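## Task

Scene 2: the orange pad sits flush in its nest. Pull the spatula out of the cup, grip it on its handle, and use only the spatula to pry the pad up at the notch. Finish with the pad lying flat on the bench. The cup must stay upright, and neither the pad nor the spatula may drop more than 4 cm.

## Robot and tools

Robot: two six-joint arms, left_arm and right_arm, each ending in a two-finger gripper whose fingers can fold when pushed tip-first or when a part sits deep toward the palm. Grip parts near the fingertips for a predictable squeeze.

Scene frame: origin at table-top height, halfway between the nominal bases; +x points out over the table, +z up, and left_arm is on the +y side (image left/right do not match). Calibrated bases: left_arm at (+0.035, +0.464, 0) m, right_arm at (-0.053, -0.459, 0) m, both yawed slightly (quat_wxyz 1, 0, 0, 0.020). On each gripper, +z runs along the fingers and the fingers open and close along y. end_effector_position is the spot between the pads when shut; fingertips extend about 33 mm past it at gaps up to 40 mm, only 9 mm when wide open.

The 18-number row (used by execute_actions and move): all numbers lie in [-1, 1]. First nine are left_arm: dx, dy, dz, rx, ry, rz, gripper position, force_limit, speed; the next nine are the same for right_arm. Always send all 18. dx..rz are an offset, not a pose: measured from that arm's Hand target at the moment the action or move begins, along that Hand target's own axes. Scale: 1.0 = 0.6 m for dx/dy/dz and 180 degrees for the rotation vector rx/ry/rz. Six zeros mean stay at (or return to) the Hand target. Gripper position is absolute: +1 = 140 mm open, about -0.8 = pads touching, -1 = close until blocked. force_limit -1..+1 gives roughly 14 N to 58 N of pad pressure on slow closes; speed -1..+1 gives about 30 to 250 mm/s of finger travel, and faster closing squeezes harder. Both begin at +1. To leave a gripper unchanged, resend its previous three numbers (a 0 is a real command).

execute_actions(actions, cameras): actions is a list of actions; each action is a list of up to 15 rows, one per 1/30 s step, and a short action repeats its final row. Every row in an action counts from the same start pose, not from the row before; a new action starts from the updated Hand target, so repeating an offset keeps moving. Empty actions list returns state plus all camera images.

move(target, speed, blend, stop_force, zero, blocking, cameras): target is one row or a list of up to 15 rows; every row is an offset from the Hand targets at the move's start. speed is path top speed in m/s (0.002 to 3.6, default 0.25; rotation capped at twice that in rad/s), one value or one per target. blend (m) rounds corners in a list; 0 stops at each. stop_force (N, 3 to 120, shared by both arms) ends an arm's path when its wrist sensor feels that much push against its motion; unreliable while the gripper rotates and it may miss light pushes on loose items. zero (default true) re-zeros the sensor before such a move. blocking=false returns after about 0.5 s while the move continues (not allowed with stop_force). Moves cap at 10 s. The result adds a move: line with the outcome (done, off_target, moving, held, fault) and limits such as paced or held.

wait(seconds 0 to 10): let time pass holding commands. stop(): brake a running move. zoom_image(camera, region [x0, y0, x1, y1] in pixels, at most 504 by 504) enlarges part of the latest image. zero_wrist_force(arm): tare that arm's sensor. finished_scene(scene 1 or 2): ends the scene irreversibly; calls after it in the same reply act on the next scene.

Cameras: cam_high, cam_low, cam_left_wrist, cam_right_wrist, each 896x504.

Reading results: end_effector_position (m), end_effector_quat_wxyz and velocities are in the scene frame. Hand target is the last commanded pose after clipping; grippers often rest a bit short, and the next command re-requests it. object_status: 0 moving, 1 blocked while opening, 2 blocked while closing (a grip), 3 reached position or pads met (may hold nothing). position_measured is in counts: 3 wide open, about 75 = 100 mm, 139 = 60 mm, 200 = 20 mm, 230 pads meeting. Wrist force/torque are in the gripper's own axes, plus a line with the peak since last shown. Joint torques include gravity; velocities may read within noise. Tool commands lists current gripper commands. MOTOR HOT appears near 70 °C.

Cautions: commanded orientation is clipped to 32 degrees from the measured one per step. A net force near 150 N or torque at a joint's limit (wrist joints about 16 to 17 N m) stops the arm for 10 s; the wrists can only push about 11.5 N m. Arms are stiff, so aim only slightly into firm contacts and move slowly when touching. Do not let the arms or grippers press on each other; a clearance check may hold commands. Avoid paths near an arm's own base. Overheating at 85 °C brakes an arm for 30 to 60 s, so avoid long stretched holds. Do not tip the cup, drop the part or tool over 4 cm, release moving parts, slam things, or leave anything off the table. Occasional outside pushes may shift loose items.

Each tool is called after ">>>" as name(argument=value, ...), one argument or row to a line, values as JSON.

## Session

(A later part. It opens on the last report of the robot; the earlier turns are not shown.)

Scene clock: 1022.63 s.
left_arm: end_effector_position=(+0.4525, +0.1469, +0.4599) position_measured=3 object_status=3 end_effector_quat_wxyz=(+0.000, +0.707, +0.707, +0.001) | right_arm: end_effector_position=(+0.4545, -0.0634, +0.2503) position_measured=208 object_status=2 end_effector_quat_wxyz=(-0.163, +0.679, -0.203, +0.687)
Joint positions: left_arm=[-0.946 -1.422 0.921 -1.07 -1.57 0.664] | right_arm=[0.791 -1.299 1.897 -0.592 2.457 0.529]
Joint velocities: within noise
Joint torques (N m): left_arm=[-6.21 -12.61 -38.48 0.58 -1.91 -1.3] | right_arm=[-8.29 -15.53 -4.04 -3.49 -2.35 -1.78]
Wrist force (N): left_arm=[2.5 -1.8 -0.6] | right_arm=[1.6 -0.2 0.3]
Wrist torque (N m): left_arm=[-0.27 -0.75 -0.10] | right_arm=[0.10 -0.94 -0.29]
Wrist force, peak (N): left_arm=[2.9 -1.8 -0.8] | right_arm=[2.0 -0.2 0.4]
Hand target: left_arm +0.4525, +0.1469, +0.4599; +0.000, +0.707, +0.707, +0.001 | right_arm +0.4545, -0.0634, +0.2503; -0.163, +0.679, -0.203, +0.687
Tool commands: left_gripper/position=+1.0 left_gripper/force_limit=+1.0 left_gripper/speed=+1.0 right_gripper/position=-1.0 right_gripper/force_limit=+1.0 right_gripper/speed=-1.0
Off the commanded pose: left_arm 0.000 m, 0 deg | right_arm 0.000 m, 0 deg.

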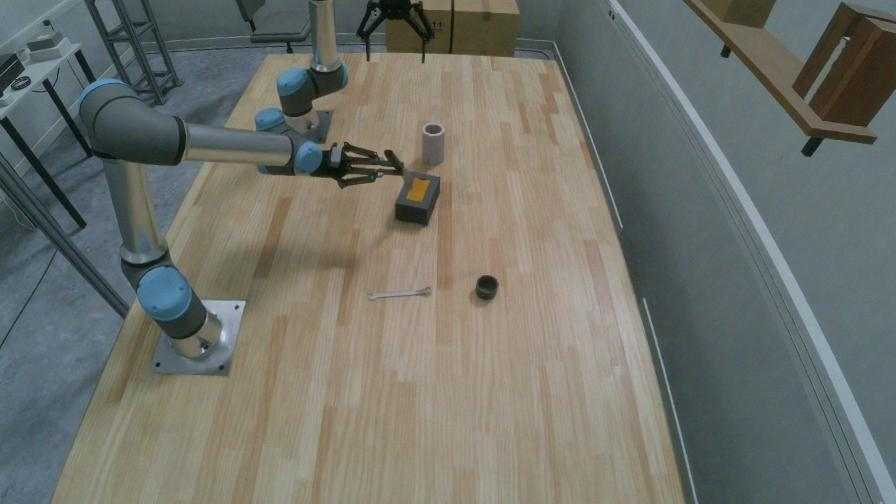

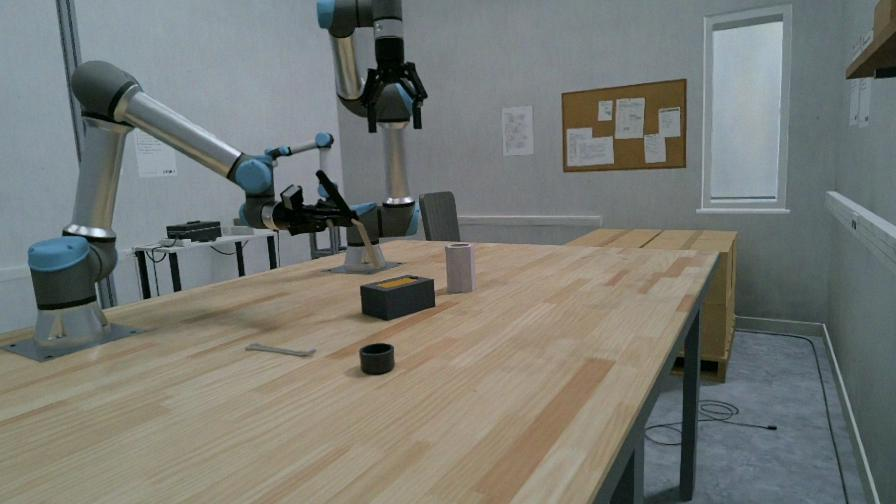

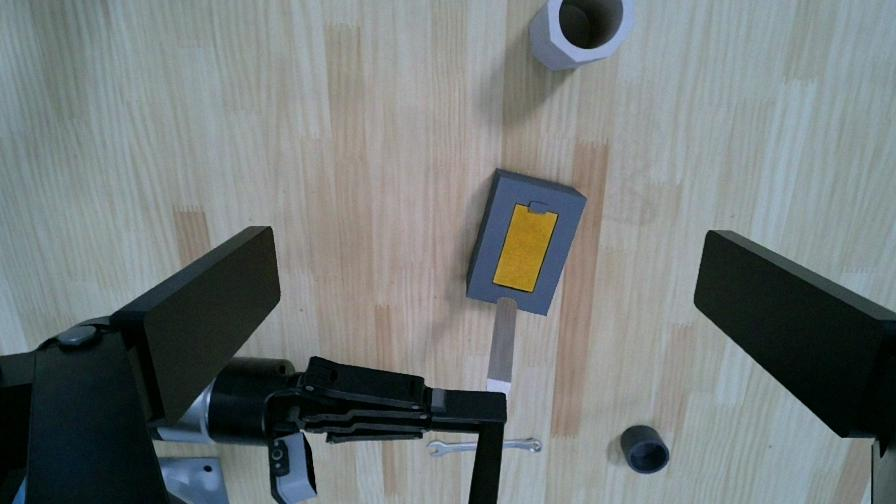

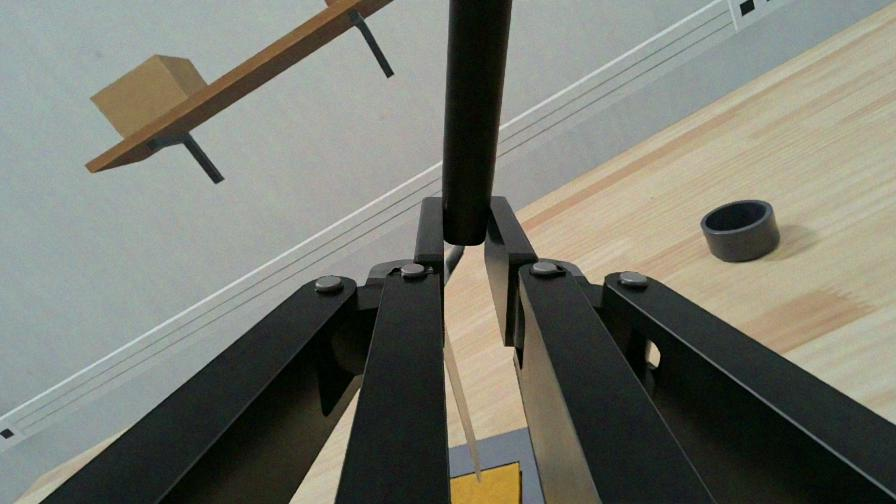

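>>> zoom_image(
  camera="cam_low",
  region=[270, 170, 490, 330],
)

>>> zoom_image(
  camera="cam_high",
  region=[320, 110, 480, 240],
)

Scaled by 2.291 from the camera's 896x504 image, which has a finer 1280x720 frame.

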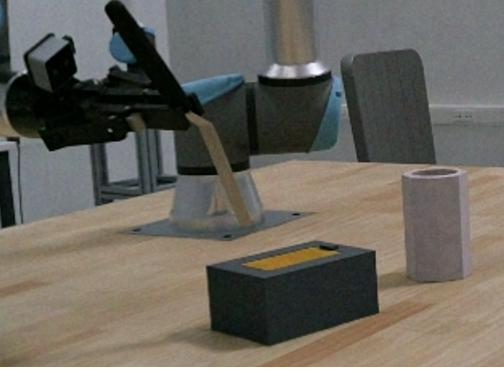

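Scaled by 3.150 from the camera's 896x504 image, which has a finer 1280x720 frame.

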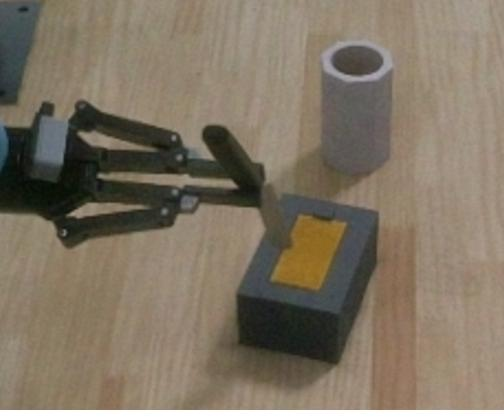

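>>> move(
  target=[0,0,0,0,0,0,1,1,1,0.0255,-0.0158,0.0167,-0.0878,-0.0153,0.0223,-1,1,-1],
  speed=0.1,
  cameras=["cam_left_wrist", "cam_right_wrist"],
)

Scene clock: 1164.70 s.
left_arm: end_effector_position=(+0.4525, +0.1469, +0.4599) position_measured=3 object_status=3 end_effector_quat_wxyz=(+0.000, +0.707, +0.707, +0.001) | right_arm: end_effector_position=(+0.4646, -0.0634, +0.2683) position_measured=208 object_status=2 end_effector_quat_wxyz=(-0.097, +0.704, -0.315, +0.630)
Joint positions: left_arm=[-0.946 -1.422 0.921 -1.07 -1.57 0.664] | right_arm=[0.837 -1.133 1.471 0.095 2.677 0.966]
Joint torques (N m): left_arm=[-3.89 -12.02 -38.67 0.28 -1.83 -0.96] | right_arm=[8.24 -21.83 -37.07 1.71 4.27 1.45]
Wrist force (N): left_arm=[2.5 -1.2 -0.2] | right_arm=[1.5 0.2 0.5]
Wrist torque (N m): left_arm=[-0.14 -0.75 -0.11] | right_arm=[0.15 -0.81 -0.40]
Wrist force, peak (N): left_arm=[3.0 -1.3 -0.9] | right_arm=[1.0 -2.6 1.2]
Hand target: left_arm +0.4525, +0.1469, +0.4599; +0.000, +0.707, +0.707, +0.001 | right_arm +0.4646, -0.0634, +0.2683; -0.097, +0.704, -0.315, +0.630
Off the commanded pose: left_arm 0.000 m, 0 deg | right_arm 0.000 m, 0 deg.
move: done
Images, in order (width x height): cam_left_wrist 896x504, cam_right_wrist 896x504.

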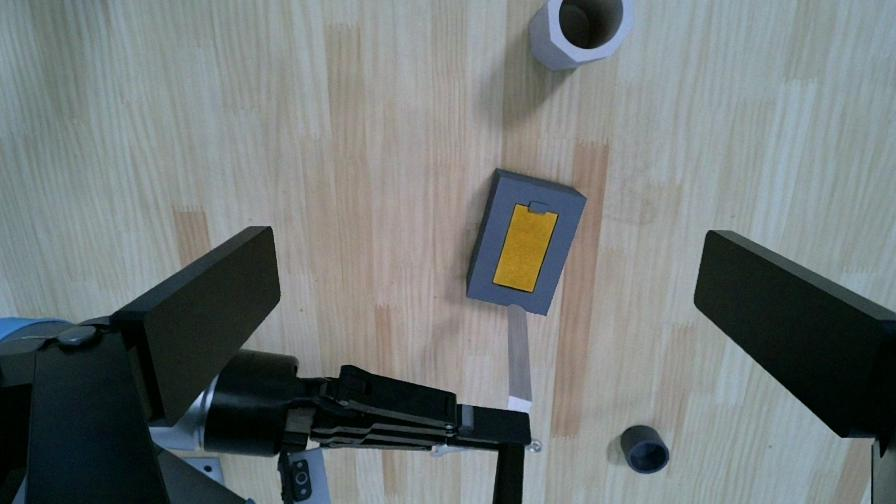

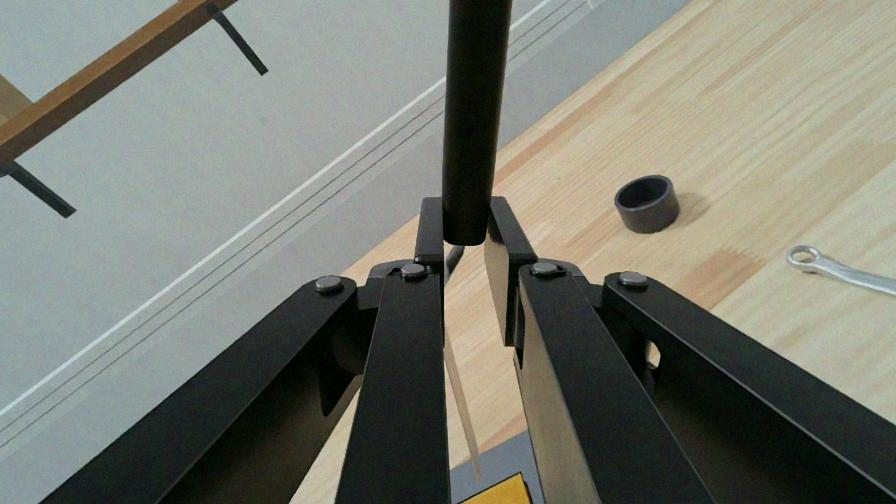

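>>> move(
  target=[-0.2617,0.1125,0.15,0,0,0.0722,1,1,1,0,0,0,0,0,0,-1,1,-1],
  speed=0.12,
  cameras=["cam_left_wrist", "cam_high"],
)

Scene clock: 1173.97 s.
left_arm: end_effector_position=(+0.5200, -0.0100, +0.3699) position_measured=3 object_status=3 end_effector_quat_wxyz=(+0.000, +0.782, +0.623, +0.001) | right_arm: end_effector_position=(+0.4646, -0.0634, +0.2683) position_measured=208 object_status=2 end_effector_quat_wxyz=(-0.097, +0.704, -0.315, +0.630)
Joint positions: left_arm=[-1.012 -1.081 0.706 -1.196 -1.57 0.826] | right_arm=[0.837 -1.133 1.471 0.095 2.677 0.966]
Joint torques (N m): left_arm=[-6.99 -22.77 -38.25 0.18 -1.73 2.39] | right_arm=[8.29 -21.78 -37.01 1.45 4.19 1.35]
Wrist force (N): left_arm=[2.7 -1.2 -0.1] | right_arm=[1.5 0.2 0.4]
Wrist torque (N m): left_arm=[-0.09 -0.71 -0.23] | right_arm=[0.17 -0.82 -0.40]
Wrist force, peak (N): left_arm=[3.4 -2.0 -0.7] | right_arm=[1.9 0.2 0.5]
Hand target: left_arm +0.5201, -0.0100, +0.3699; +0.000, +0.783, +0.623, +0.001 | right_arm +0.4646, -0.0634, +0.2683; -0.097, +0.704, -0.315, +0.630
Off the commanded pose: left_arm 0.000 m, 0 deg | right_arm 0.000 m, 0 deg.
move: done
Images, in order (width x height): cam_high 896x504, cam_left_wrist 896x504.

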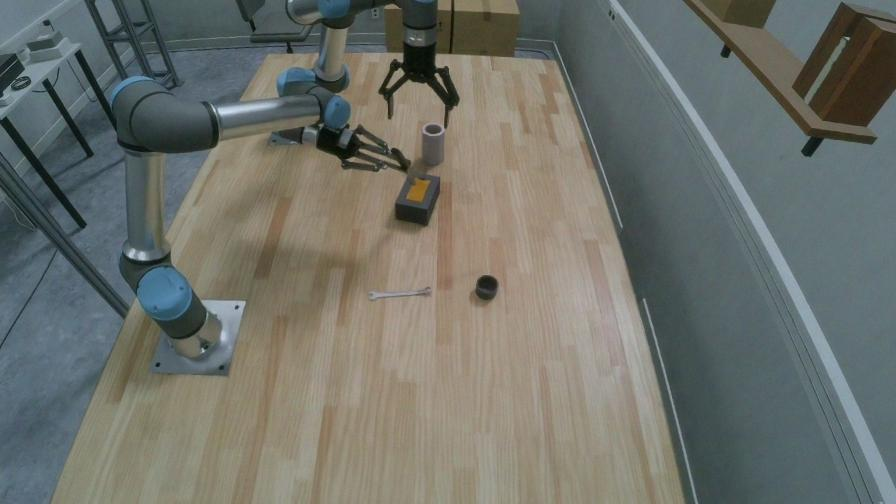

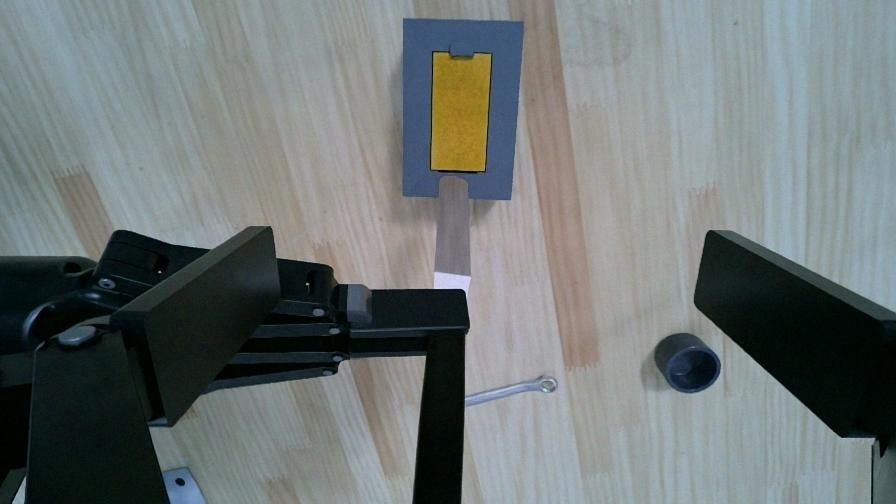

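>>> zoom_image(
  camera="cam_left_wrist",
  region=[390, 120, 530, 260],
)

>>> zoom_image(
  camera="cam_high",
  region=[340, 130, 470, 240],
)

Scaled by 3.600 from the camera's 896x504 image, which has a finer 1280x720 frame.

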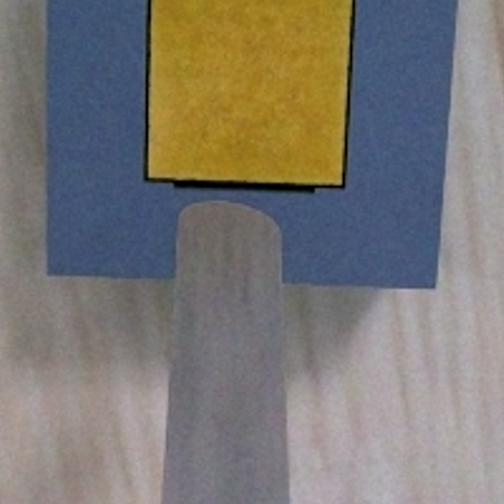

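Scaled by 3.877 from the camera's 896x504 image, which has a finer 1280x720 frame.

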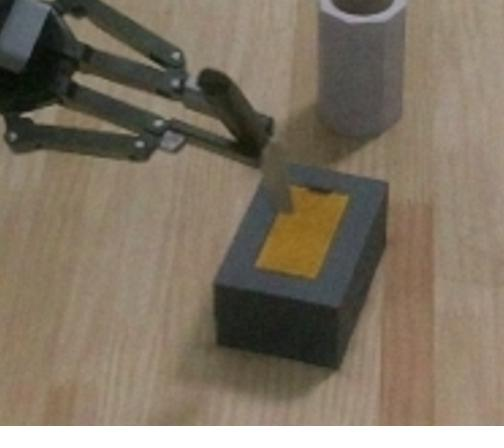

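>>> zoom_image(
  camera="cam_left_wrist",
  region=[425, 150, 495, 220],
)

>>> zoom_image(
  camera="cam_left_wrist",
  region=[410, 200, 500, 310],
)

Scaled by 7.200 from the camera's 896x504 image, which has a finer 1280x720 frame.

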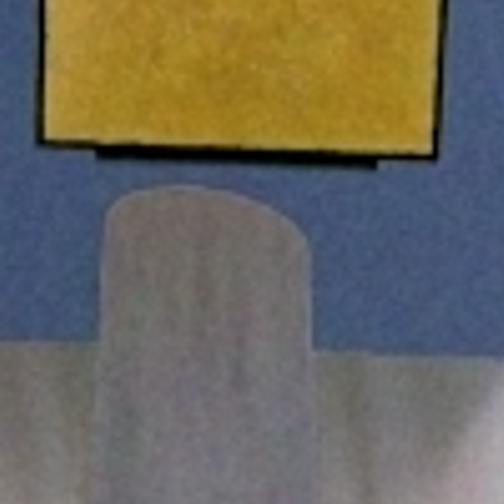

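Scaled by 4.582 from the camera's 896x504 image, which has a finer 1280x720 frame.

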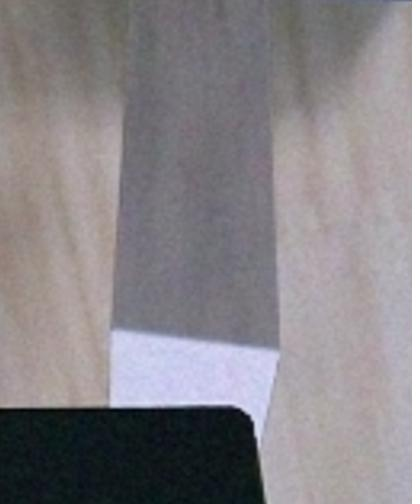

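>>> move(
  target=[0,0,0,0,0,0,1,1,1,0.0042,0.001,0.0159,0.0252,-0.0163,-0.0056,-1,1,-1],
  speed=0.1,
  cameras=["cam_left_wrist"],
)

>>> zoom_image(
  camera="cam_left_wrist",
  region=[415, 150, 505, 290],
)

Scene clock: 1217.23 s.
left_arm: end_effector_position=(+0.5201, -0.0100, +0.3699) position_measured=3 object_status=3 end_effector_quat_wxyz=(+0.000, +0.783, +0.623, +0.001) | right_arm: end_effector_position=(+0.4735, -0.0677, +0.2683) position_measured=208 object_status=2 end_effector_quat_wxyz=(-0.127, +0.718, -0.281, +0.624)
Joint positions: left_arm=[-1.012 -1.08 0.705 -1.196 -1.57 0.826] | right_arm=[0.79 -1.219 1.586 -0.026 2.544 0.86]
Joint torques (N m): left_arm=[-6.82 -22.62 -40.11 0.2 -1.91 2.2] | right_arm=[-7.59 -60.6 -4.32 -1.89 -1.82 -1.53]
Wrist force (N): left_arm=[3.0 -0.6 -0.2] | right_arm=[1.6 0.0 0.3]
Wrist torque (N m): left_arm=[0.03 -0.79 -0.24] | right_arm=[0.11 -0.82 -0.27]
Wrist force, peak (N): left_arm=[3.1 -0.6 -0.2] | right_arm=[0.2 0.5 -2.9]
Hand target: left_arm +0.5201, -0.0100, +0.3699; +0.000, +0.783, +0.623, +0.001 | right_arm +0.4735, -0.0678, +0.2683; -0.128, +0.718, -0.281, +0.624
Off the commanded pose: left_arm 0.000 m, 0 deg | right_arm 0.000 m, 0 deg.
move: done
Images, in order (width x height): cam_left_wrist 896x504.

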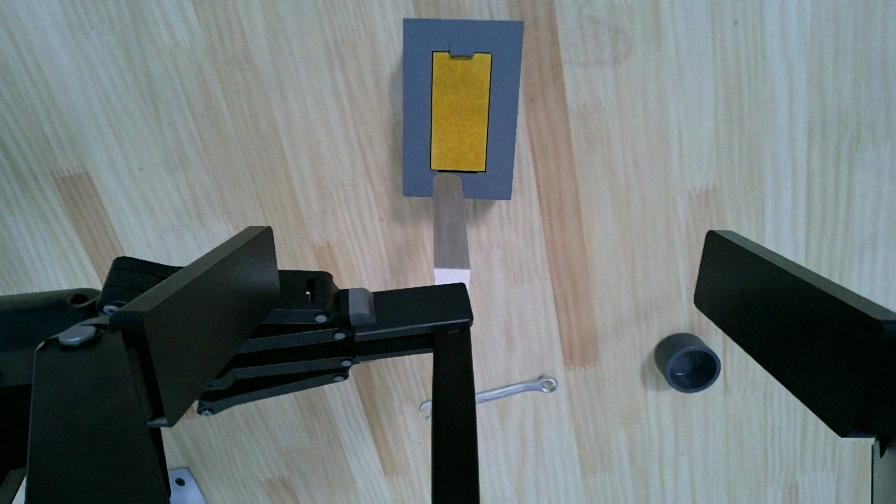

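Scaled by 3.600 from the camera's 896x504 image, which has a finer 1280x720 frame.

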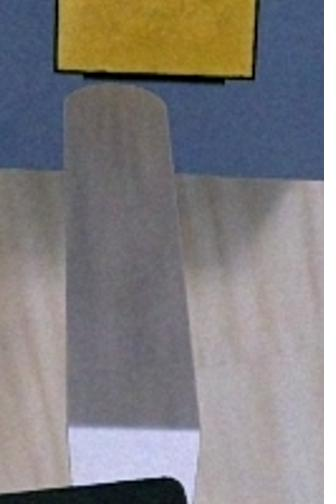

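>>> move(
  target=[0,0,0,0,0,0,1,1,1,-0.0055,0.0313,0.0203,0,0,0,-1,1,-1],
  speed=0.05,
  stop_force=6,
  cameras=["cam_left_wrist"],
)

>>> zoom_image(
  camera="cam_left_wrist",
  region=[415, 150, 505, 290],
)

Scene clock: 1243.90 s.
left_arm: end_effector_position=(+0.5201, -0.0100, +0.3699) position_measured=3 object_status=3 end_effector_quat_wxyz=(+0.000, +0.783, +0.623, +0.001) | right_arm: end_effector_position=(+0.4805, -0.0832, +0.2532) position_measured=208 object_status=2 end_effector_quat_wxyz=(-0.128, +0.718, -0.281, +0.624)
Joint positions: left_arm=[-1.012 -1.08 0.705 -1.196 -1.57 0.826] | right_arm=[0.756 -1.233 1.646 -0.088 2.512 0.841]
Joint torques (N m): left_arm=[-3.62 -22.86 -39.81 0.33 -1.97 2.18] | right_arm=[-8.42 -58.48 -3.57 -1.86 -1.86 -1.79]
Wrist force (N): left_arm=[2.6 -0.6 -0.1] | right_arm=[1.8 0.0 0.3]
Wrist torque (N m): left_arm=[0.02 -0.70 -0.24] | right_arm=[0.12 -0.87 -0.28]
Wrist force, peak (N): left_arm=[3.1 -0.8 -0.1] | right_arm=[2.1 0.1 0.5]
Hand target: left_arm +0.5201, -0.0100, +0.3699; +0.000, +0.783, +0.623, +0.001 | right_arm +0.4805, -0.0832, +0.2532; -0.128, +0.718, -0.281, +0.624
Off the commanded pose: left_arm 0.000 m, 0 deg | right_arm 0.000 m, 0 deg.
move: done
Images, in order (width x height): cam_left_wrist 896x504.

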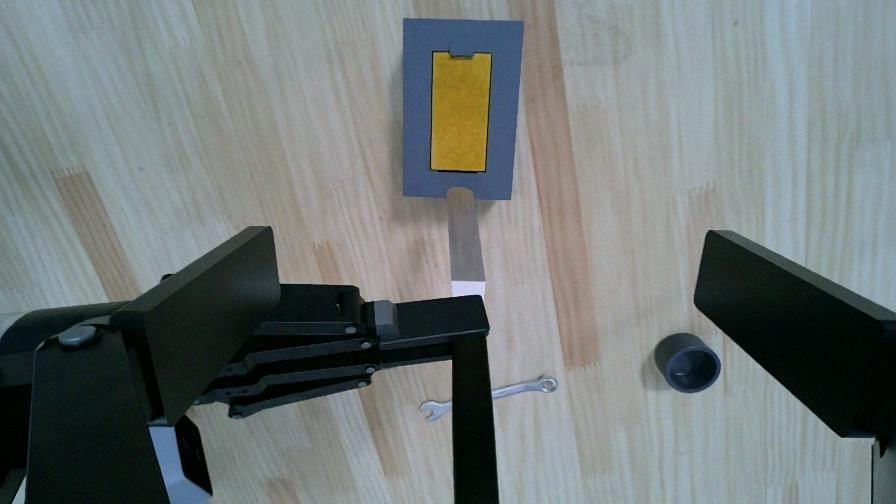

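Scaled by 3.600 from the camera's 896x504 image, which has a finer 1280x720 frame.

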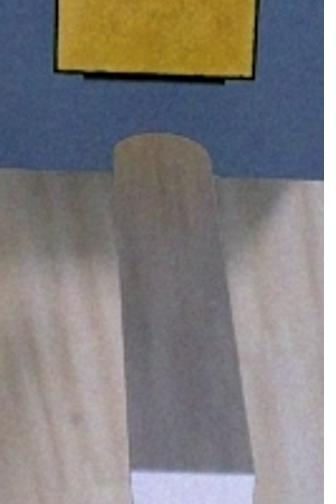

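>>> move(
  target=[0,0,0,0,0,0,1,1,1,-0.1238,0.0801,0.0277,0,0,0,-1,1,-1],
  speed=0.012,
  stop_force=4,
  cameras=["cam_left_wrist", "cam_low"],
)

>>> zoom_image(
  camera="cam_left_wrist",
  region=[415, 130, 505, 290],
)

Scene clock: 1257.03 s.
left_arm: end_effector_position=(+0.5201, -0.0100, +0.3699) position_measured=3 object_status=3 end_effector_quat_wxyz=(+0.000, +0.783, +0.623, +0.001) | right_arm: end_effector_position=(+0.4803, -0.0831, +0.2110) position_measured=208 object_status=2 end_effector_quat_wxyz=(-0.128, +0.718, -0.281, +0.624)
Joint positions: left_arm=[-1.012 -1.08 0.705 -1.196 -1.57 0.826] | right_arm=[0.757 -1.189 1.703 -0.189 2.513 0.841]
Joint torques (N m): left_arm=[1.77 -23.15 -40.34 0.25 -1.69 1.97] | right_arm=[5.39 -57.52 -34.84 1.14 -1.8 0.75]
Wrist force (N): left_arm=[2.7 -1.0 0.1] | right_arm=[4.9 -0.3 -0.1]
Wrist torque (N m): left_arm=[-0.06 -0.72 -0.24] | right_arm=[0.09 -0.90 -0.27]
Wrist force, peak (N): left_arm=[3.1 -1.0 0.0] | right_arm=[6.9 -1.0 -0.1]
Hand target: left_arm +0.5201, -0.0100, +0.3699; +0.000, +0.783, +0.623, +0.001 | right_arm +0.4803, -0.0831, +0.2110; -0.128, +0.718, -0.281, +0.624 (not the last commanded pose)
Off the commanded pose: left_arm 0.000 m, 0 deg | right_arm 0.048 m, 0 deg.
move: contact (right_arm)
Images, in order (width x height): cam_low 896x504, cam_left_wrist 896x504.

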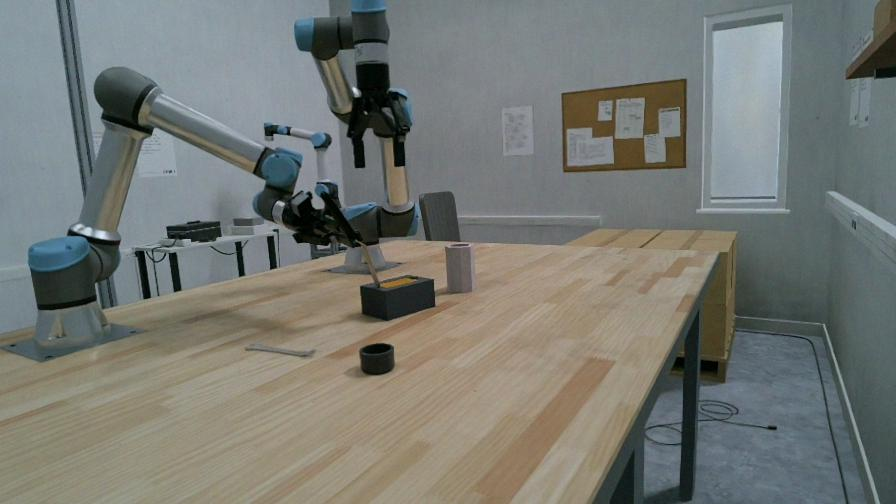

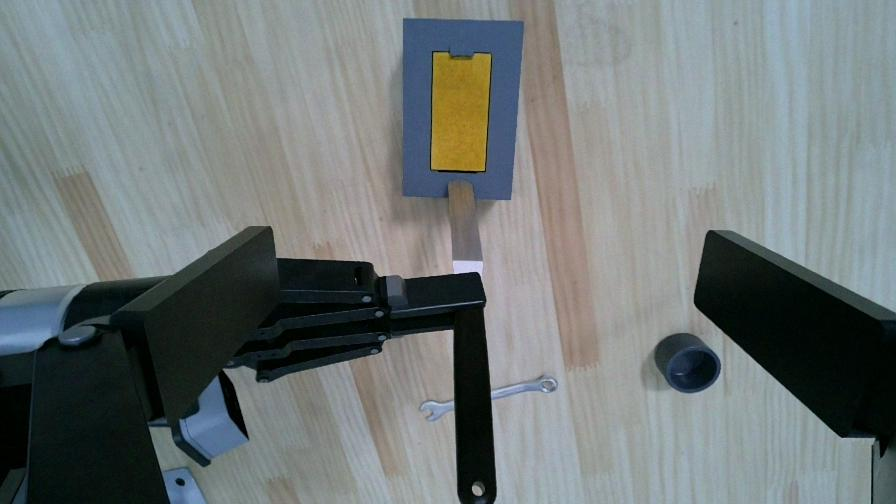

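Scaled by 3.150 from the camera's 896x504 image, which has a finer 1280x720 frame.

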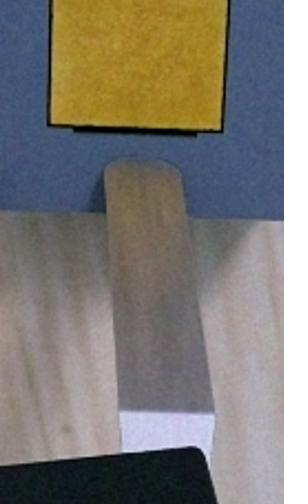

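>>> zoom_image(
  camera="cam_low",
  region=[300, 180, 460, 330],
)

Scaled by 3.150 from the camera's 896x504 image, which has a finer 1280x720 frame.

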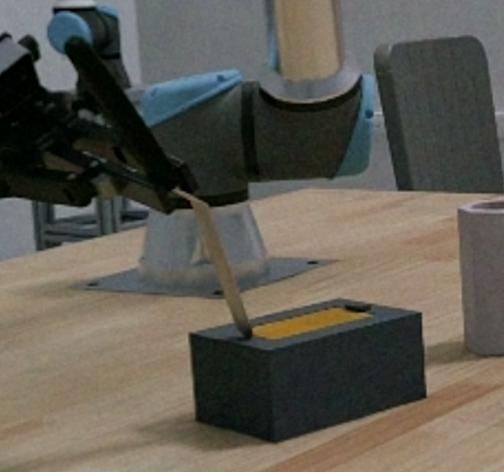

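>>> move(
  target=[0,0,0,0,0,0,1,1,1,0.0028,-0.0635,-0.0063,-0.0169,0.0021,-0.0815,-1,1,-1],
  speed=0.06,
  cameras=["cam_left_wrist", "cam_low"],
)

>>> zoom_image(
  camera="cam_left_wrist",
  region=[415, 130, 505, 290],
)

>>> zoom_image(
  camera="cam_low",
  region=[300, 180, 460, 330],
)

Scene clock: 1313.10 s.
left_arm: end_effector_position=(+0.5201, -0.0100, +0.3699) position_measured=3 object_status=3 end_effector_quat_wxyz=(+0.000, +0.783, +0.623, +0.001) | right_arm: end_effector_position=(+0.4861, -0.0526, +0.2334) position_measured=208 object_status=2 end_effector_quat_wxyz=(-0.027, +0.749, -0.204, +0.630)
Joint positions: left_arm=[-1.012 -1.08 0.705 -1.196 -1.57 0.826] | right_arm=[0.806 -1.099 1.499 0.009 2.601 0.664]
Joint torques (N m): left_arm=[1.86 -23.09 -40.27 0.38 -1.97 2.29] | right_arm=[8.31 -21.6 -35.74 1.4 3.93 -1.87]
Wrist force (N): left_arm=[2.7 -0.9 -0.1] | right_arm=[1.6 0.1 0.3]
Wrist torque (N m): left_arm=[-0.02 -0.72 -0.24] | right_arm=[0.08 -0.79 -0.19]
Wrist force, peak (N): left_arm=[3.3 -1.0 -0.2] | right_arm=[5.5 -0.3 -0.4]
Hand target: left_arm +0.5201, -0.0100, +0.3699; +0.000, +0.783, +0.623, +0.001 | right_arm +0.4861, -0.0526, +0.2334; -0.027, +0.749, -0.204, +0.630
Off the commanded pose: left_arm 0.000 m, 0 deg | right_arm 0.000 m, 0 deg.
move: done
Images, in order (width x height): cam_low 896x504, cam_left_wrist 896x504.

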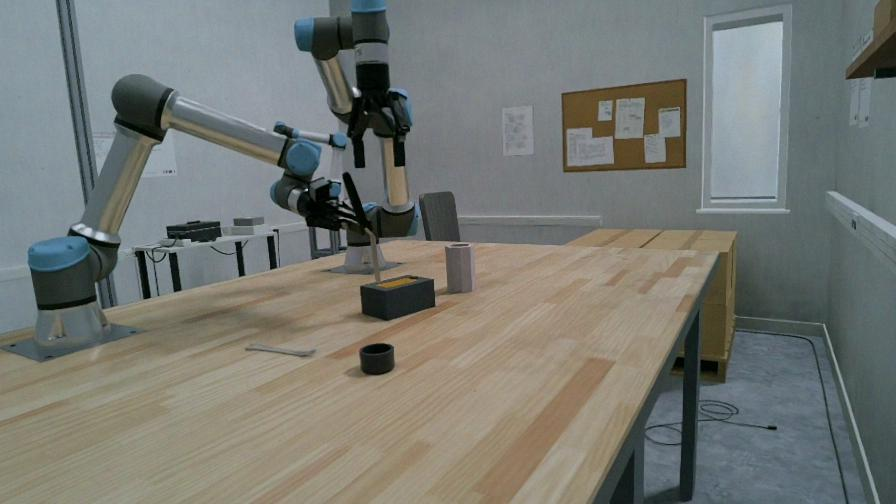

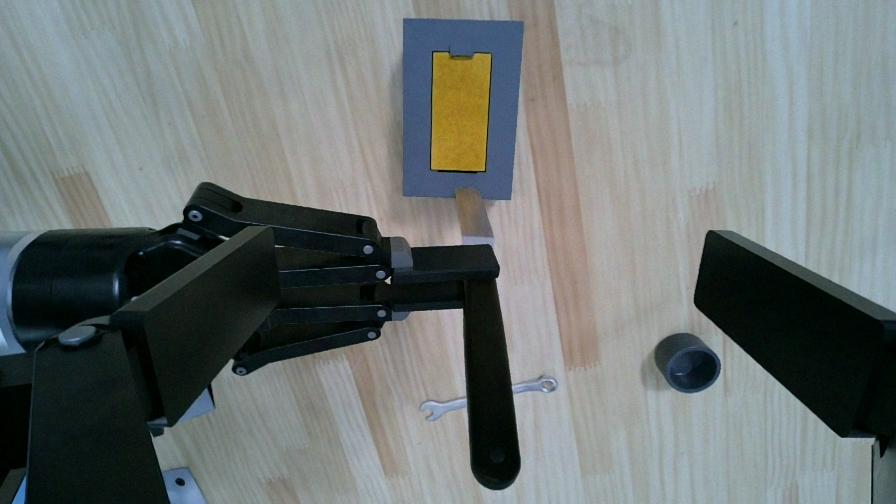

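Scaled by 3.150 from the camera's 896x504 image, which has a finer 1280x720 frame.

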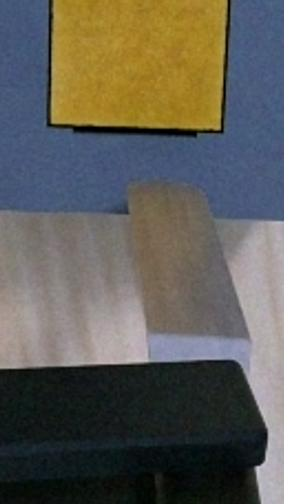

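Scaled by 3.150 from the camera's 896x504 image, which has a finer 1280x720 frame.

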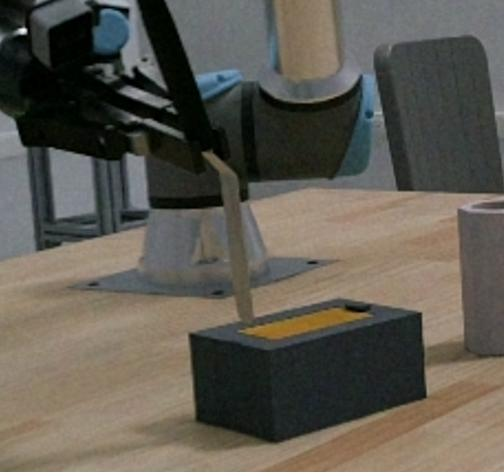

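>>> move(
  target=[0,0,0,0,0,0,1,1,1,-0.0057,-0.0092,-0.0127,0,0,0,-1,1,-1],
  speed=0.05,
)

>>> move(
  target=[0,0,0,0,0,0,1,1,1,-0.0467,0.0149,0.0101,0,0,0,-1,1,-1],
  speed=0.008,
  stop_force=4,
  cameras=["cam_left_wrist", "cam_low"],
)

>>> zoom_image(
  camera="cam_left_wrist",
  region=[415, 130, 505, 290],
)

>>> zoom_image(
  camera="cam_low",
  region=[350, 240, 440, 330],
)

Scene clock: 1330.43 s.
left_arm: end_effector_position=(+0.5201, -0.0100, +0.3699) position_measured=3 object_status=3 end_effector_quat_wxyz=(+0.000, +0.783, +0.623, +0.001) | right_arm: end_effector_position=(+0.4800, -0.0449, +0.2334) position_measured=208 object_status=2 end_effector_quat_wxyz=(-0.027, +0.749, -0.204, +0.630)
Joint positions: left_arm=[-1.012 -1.08 0.705 -1.196 -1.57 0.826] | right_arm=[0.824 -1.087 1.481 0.027 2.618 0.679]
Joint torques (N m): left_arm=[2.52 -24.02 -39.98 0.4 -1.73 2.1] | right_arm=[9.19 -23.68 -36.2 1.47 3.94 1.15]
Wrist force (N): left_arm=[2.7 -0.6 0.1] | right_arm=[1.5 -0.3 0.4]
Wrist torque (N m): left_arm=[0.04 -0.72 -0.24] | right_arm=[0.01 -0.77 -0.18]
Wrist force, peak (N): left_arm=[3.2 -0.9 0.0] | right_arm=[1.8 -0.2 0.6]
Hand target: left_arm +0.5201, -0.0100, +0.3699; +0.000, +0.783, +0.623, +0.001 | right_arm +0.4799, -0.0447, +0.2334; -0.027, +0.749, -0.204, +0.630
Off the commanded pose: left_arm 0.000 m, 0 deg | right_arm 0.000 m, 0 deg.
move: done

Scene clock: 1333.10 s.
left_arm: end_effector_position=(+0.5201, -0.0100, +0.3699) position_measured=3 object_status=3 end_effector_quat_wxyz=(+0.000, +0.783, +0.623, +0.001) | right_arm: end_effector_position=(+0.4798, -0.0447, +0.2244) position_measured=208 object_status=2 end_effector_quat_wxyz=(-0.027, +0.749, -0.204, +0.630)
Joint positions: left_arm=[-1.012 -1.08 0.705 -1.196 -1.57 0.826] | right_arm=[0.825 -1.078 1.493 0.007 2.619 0.679]
Joint torques (N m): left_arm=[1.09 -21.73 -40.12 0.32 -1.92 2.09] | right_arm=[7.07 -67.07 -36.09 1.07 -1.71 0.57]
Wrist force (N): left_arm=[2.8 -1.0 -0.1] | right_arm=[1.7 0.0 0.1]
Wrist torque (N m): left_arm=[-0.05 -0.74 -0.24] | right_arm=[0.07 -0.82 -0.17]
Wrist force, peak (N): left_arm=[3.2 -0.6 -0.1] | right_arm=[5.7 0.1 -0.3]
Hand target: left_arm +0.5201, -0.0100, +0.3699; +0.000, +0.783, +0.623, +0.001 | right_arm +0.4798, -0.0448, +0.2244; -0.027, +0.749, -0.204, +0.630 (not the last commanded pose)
Off the commanded pose: left_arm 0.000 m, 0 deg | right_arm 0.021 m, 0 deg.
move: contact (right_arm)
Images, in order (width x height): cam_low 896x504, cam_left_wrist 896x504.

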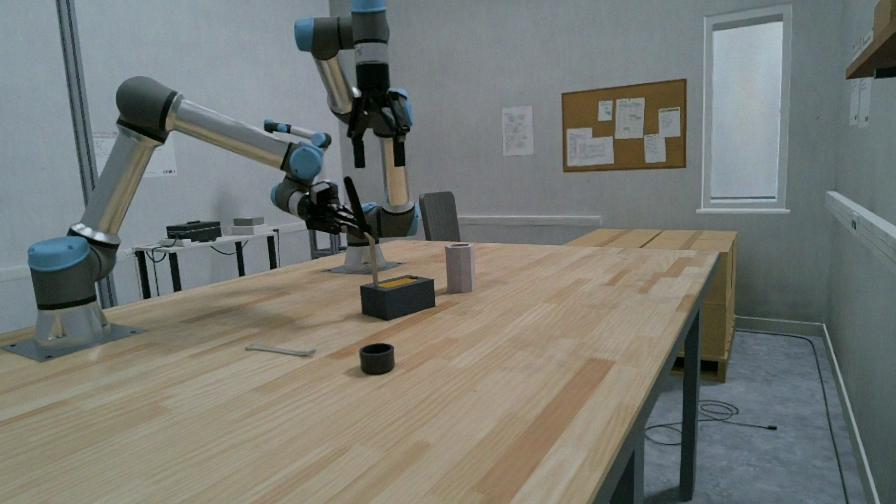

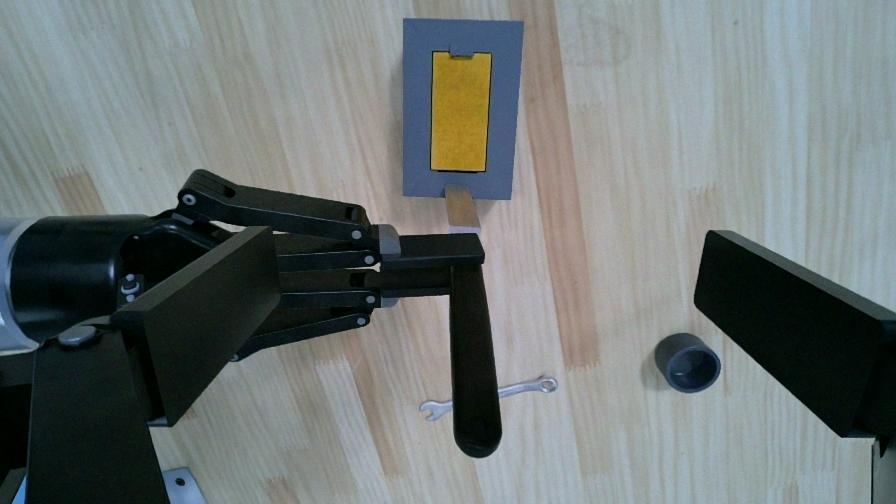

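Scaled by 3.150 from the camera's 896x504 image, which has a finer 1280x720 frame.

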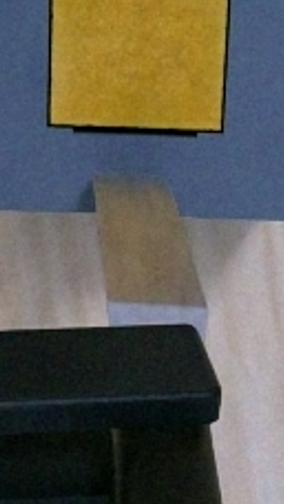

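Scaled by 5.600 from the camera's 896x504 image, which has a finer 1280x720 frame.

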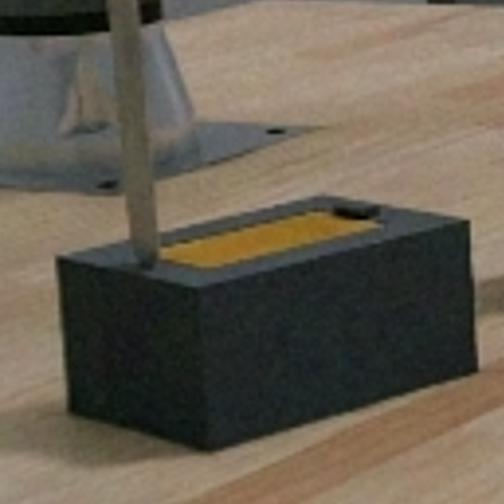

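>>> move(
  target=[0,0,0,0,0,0,1,1,1,-0.0018,-0.0169,0,0,0,0,-1,1,-1],
  speed=0.03,
)

>>> move(
  target=[0,0,0,0,0,0,1,1,1,-0.0093,0.003,0.002,0,0,0,-1,1,-1],
  speed=0.005,
  stop_force=3,
  cameras=["cam_left_wrist", "cam_low"],
)

>>> zoom_image(
  camera="cam_left_wrist",
  region=[415, 130, 505, 290],
)

>>> zoom_image(
  camera="cam_low",
  region=[350, 240, 440, 330],
)

Scene clock: 1345.77 s.
left_arm: end_effector_position=(+0.5201, -0.0100, +0.3699) position_measured=3 object_status=3 end_effector_quat_wxyz=(+0.000, +0.783, +0.623, +0.001) | right_arm: end_effector_position=(+0.4824, -0.0352, +0.2263) position_measured=208 object_status=2 end_effector_quat_wxyz=(-0.027, +0.749, -0.204, +0.630)
Joint positions: left_arm=[-1.012 -1.08 0.705 -1.196 -1.57 0.826] | right_arm=[0.833 -1.057 1.454 0.03 2.626 0.686]
Joint torques (N m): left_arm=[1.58 -22.23 -39.59 0.03 -1.82 2.27] | right_arm=[9.37 -24.13 -37.1 1.63 4.11 1.69]
Wrist force (N): left_arm=[2.8 -1.0 0.2] | right_arm=[1.5 -0.4 0.4]
Wrist torque (N m): left_arm=[-0.06 -0.73 -0.24] | right_arm=[-0.01 -0.77 -0.31]
Wrist force, peak (N): left_arm=[3.2 -1.0 -0.1] | right_arm=[1.9 -0.3 0.3]
Hand target: left_arm +0.5201, -0.0100, +0.3699; +0.000, +0.783, +0.623, +0.001 | right_arm +0.4825, -0.0351, +0.2264; -0.027, +0.749, -0.204, +0.630
Off the commanded pose: left_arm 0.000 m, 0 deg | right_arm 0.000 m, 0 deg.
move: done

Scene clock: 1347.83 s.
left_arm: end_effector_position=(+0.5201, -0.0100, +0.3699) position_measured=3 object_status=3 end_effector_quat_wxyz=(+0.000, +0.783, +0.623, +0.001) | right_arm: end_effector_position=(+0.4824, -0.0351, +0.2204) position_measured=208 object_status=2 end_effector_quat_wxyz=(-0.027, +0.749, -0.204, +0.630)
Joint positions: left_arm=[-1.012 -1.08 0.705 -1.196 -1.57 0.826] | right_arm=[0.833 -1.051 1.462 0.017 2.626 0.686]
Joint torques (N m): left_arm=[2.87 -22.58 -39.68 0.01 -1.65 1.97] | right_arm=[8.16 -23.68 -3.76 -1.21 4.04 -0.42]
Wrist force (N): left_arm=[2.9 -0.8 -0.2] | right_arm=[1.3 -0.8 0.4]
Wrist torque (N m): left_arm=[-0.02 -0.75 -0.25] | right_arm=[0.03 -0.72 -0.24]
Wrist force, peak (N): left_arm=[3.2 -0.8 0.3] | right_arm=[2.1 -0.5 0.4]
Hand target: left_arm +0.5201, -0.0100, +0.3699; +0.000, +0.783, +0.623, +0.001 | right_arm +0.4824, -0.0351, +0.2204; -0.027, +0.749, -0.204, +0.630
Off the commanded pose: left_arm 0.000 m, 0 deg | right_arm 0.000 m, 0 deg.
move: done
Images, in order (width x height): cam_low 896x504, cam_left_wrist 896x504.

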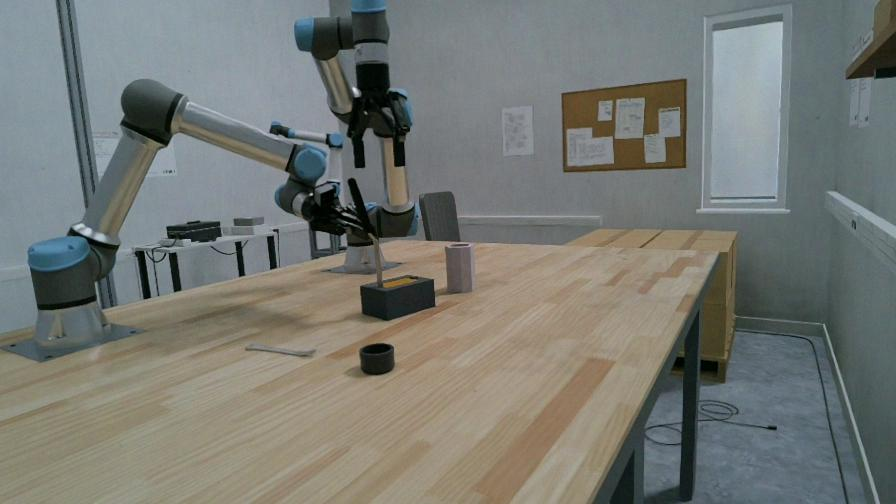

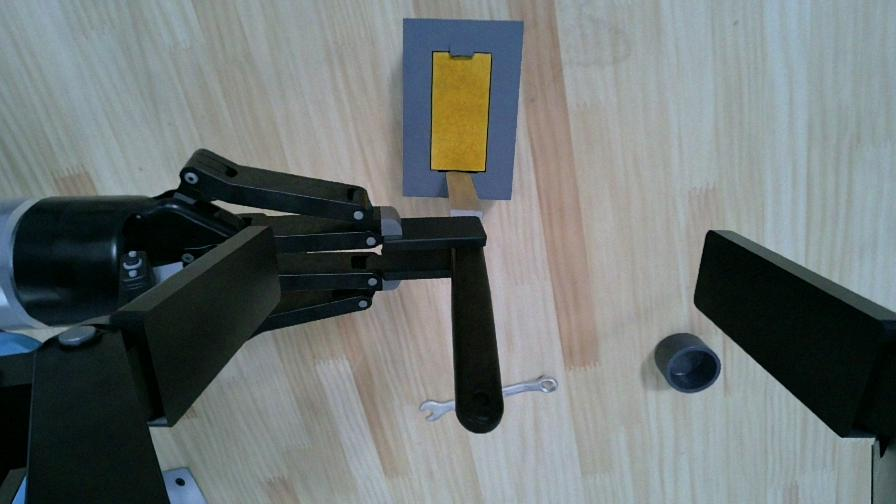

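Scaled by 3.150 from the camera's 896x504 image, which has a finer 1280x720 frame.

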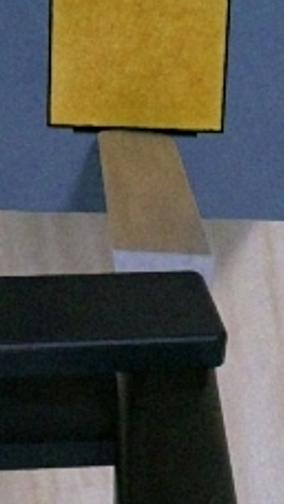

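Scaled by 5.600 from the camera's 896x504 image, which has a finer 1280x720 frame.

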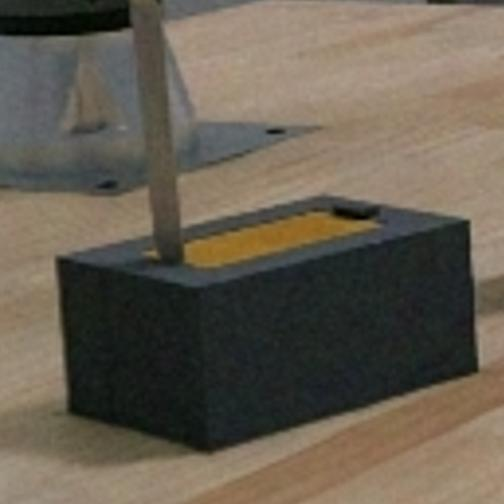

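>>> move(
  target=[0,0,0,0,0,0,1,1,1,-0.013,0.0023,0.0027,0,0,0,-1,1,-1],
  speed=0.005,
  stop_force=4,
  cameras=["cam_left_wrist", "cam_low"],
)

>>> zoom_image(
  camera="cam_low",
  region=[350, 240, 440, 330],
)

Scene clock: 1358.10 s.
left_arm: end_effector_position=(+0.5201, -0.0100, +0.3699) position_measured=3 object_status=3 end_effector_quat_wxyz=(+0.000, +0.783, +0.623, +0.001) | right_arm: end_effector_position=(+0.4826, -0.0341, +0.2124) position_measured=208 object_status=2 end_effector_quat_wxyz=(-0.027, +0.749, -0.204, +0.630)
Joint positions: left_arm=[-1.012 -1.08 0.705 -1.196 -1.57 0.826] | right_arm=[0.834 -1.041 1.468 0.001 2.627 0.687]
Joint torques (N m): left_arm=[2.06 -23.35 -39.22 0.17 -1.65 2.21] | right_arm=[8.64 -24.97 -3.86 -1.19 4.27 1.22]
Wrist force (N): left_arm=[2.6 -0.5 -0.1] | right_arm=[1.3 -0.5 0.4]
Wrist torque (N m): left_arm=[0.05 -0.69 -0.24] | right_arm=[0.09 -0.72 -0.24]
Wrist force, peak (N): left_arm=[3.2 -0.6 0.3] | right_arm=[2.0 -0.9 0.7]
Hand target: left_arm +0.5201, -0.0100, +0.3699; +0.000, +0.783, +0.623, +0.001 | right_arm +0.4826, -0.0341, +0.2124; -0.027, +0.749, -0.204, +0.630
Off the commanded pose: left_arm 0.000 m, 0 deg | right_arm 0.000 m, 0 deg.
move: done
Images, in order (width x height): cam_low 896x504, cam_left_wrist 896x504.

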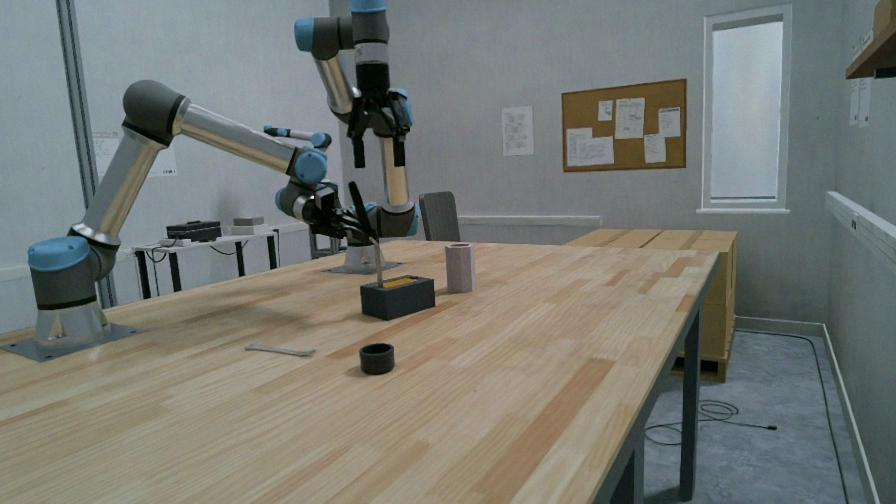

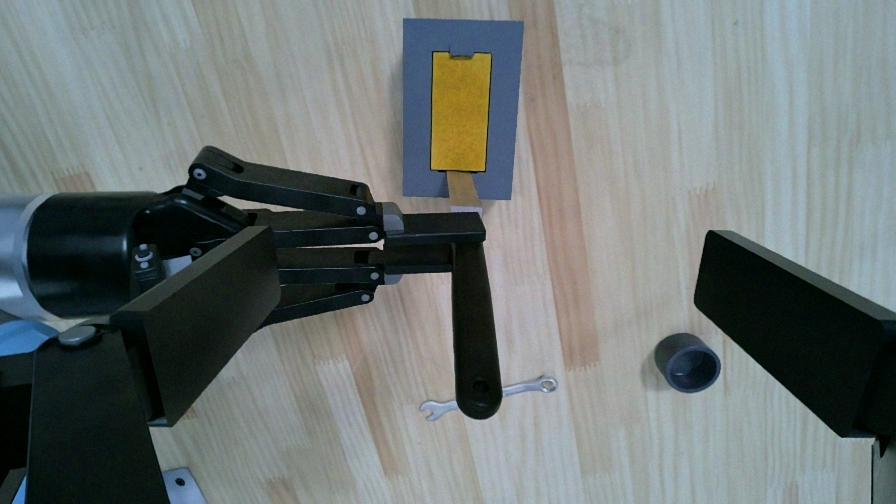

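Scaled by 5.600 from the camera's 896x504 image, which has a finer 1280x720 frame.

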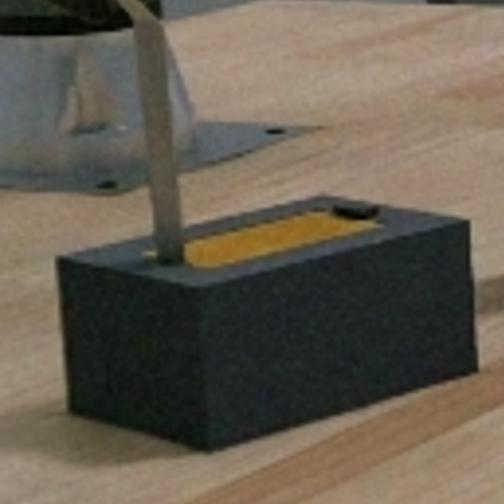

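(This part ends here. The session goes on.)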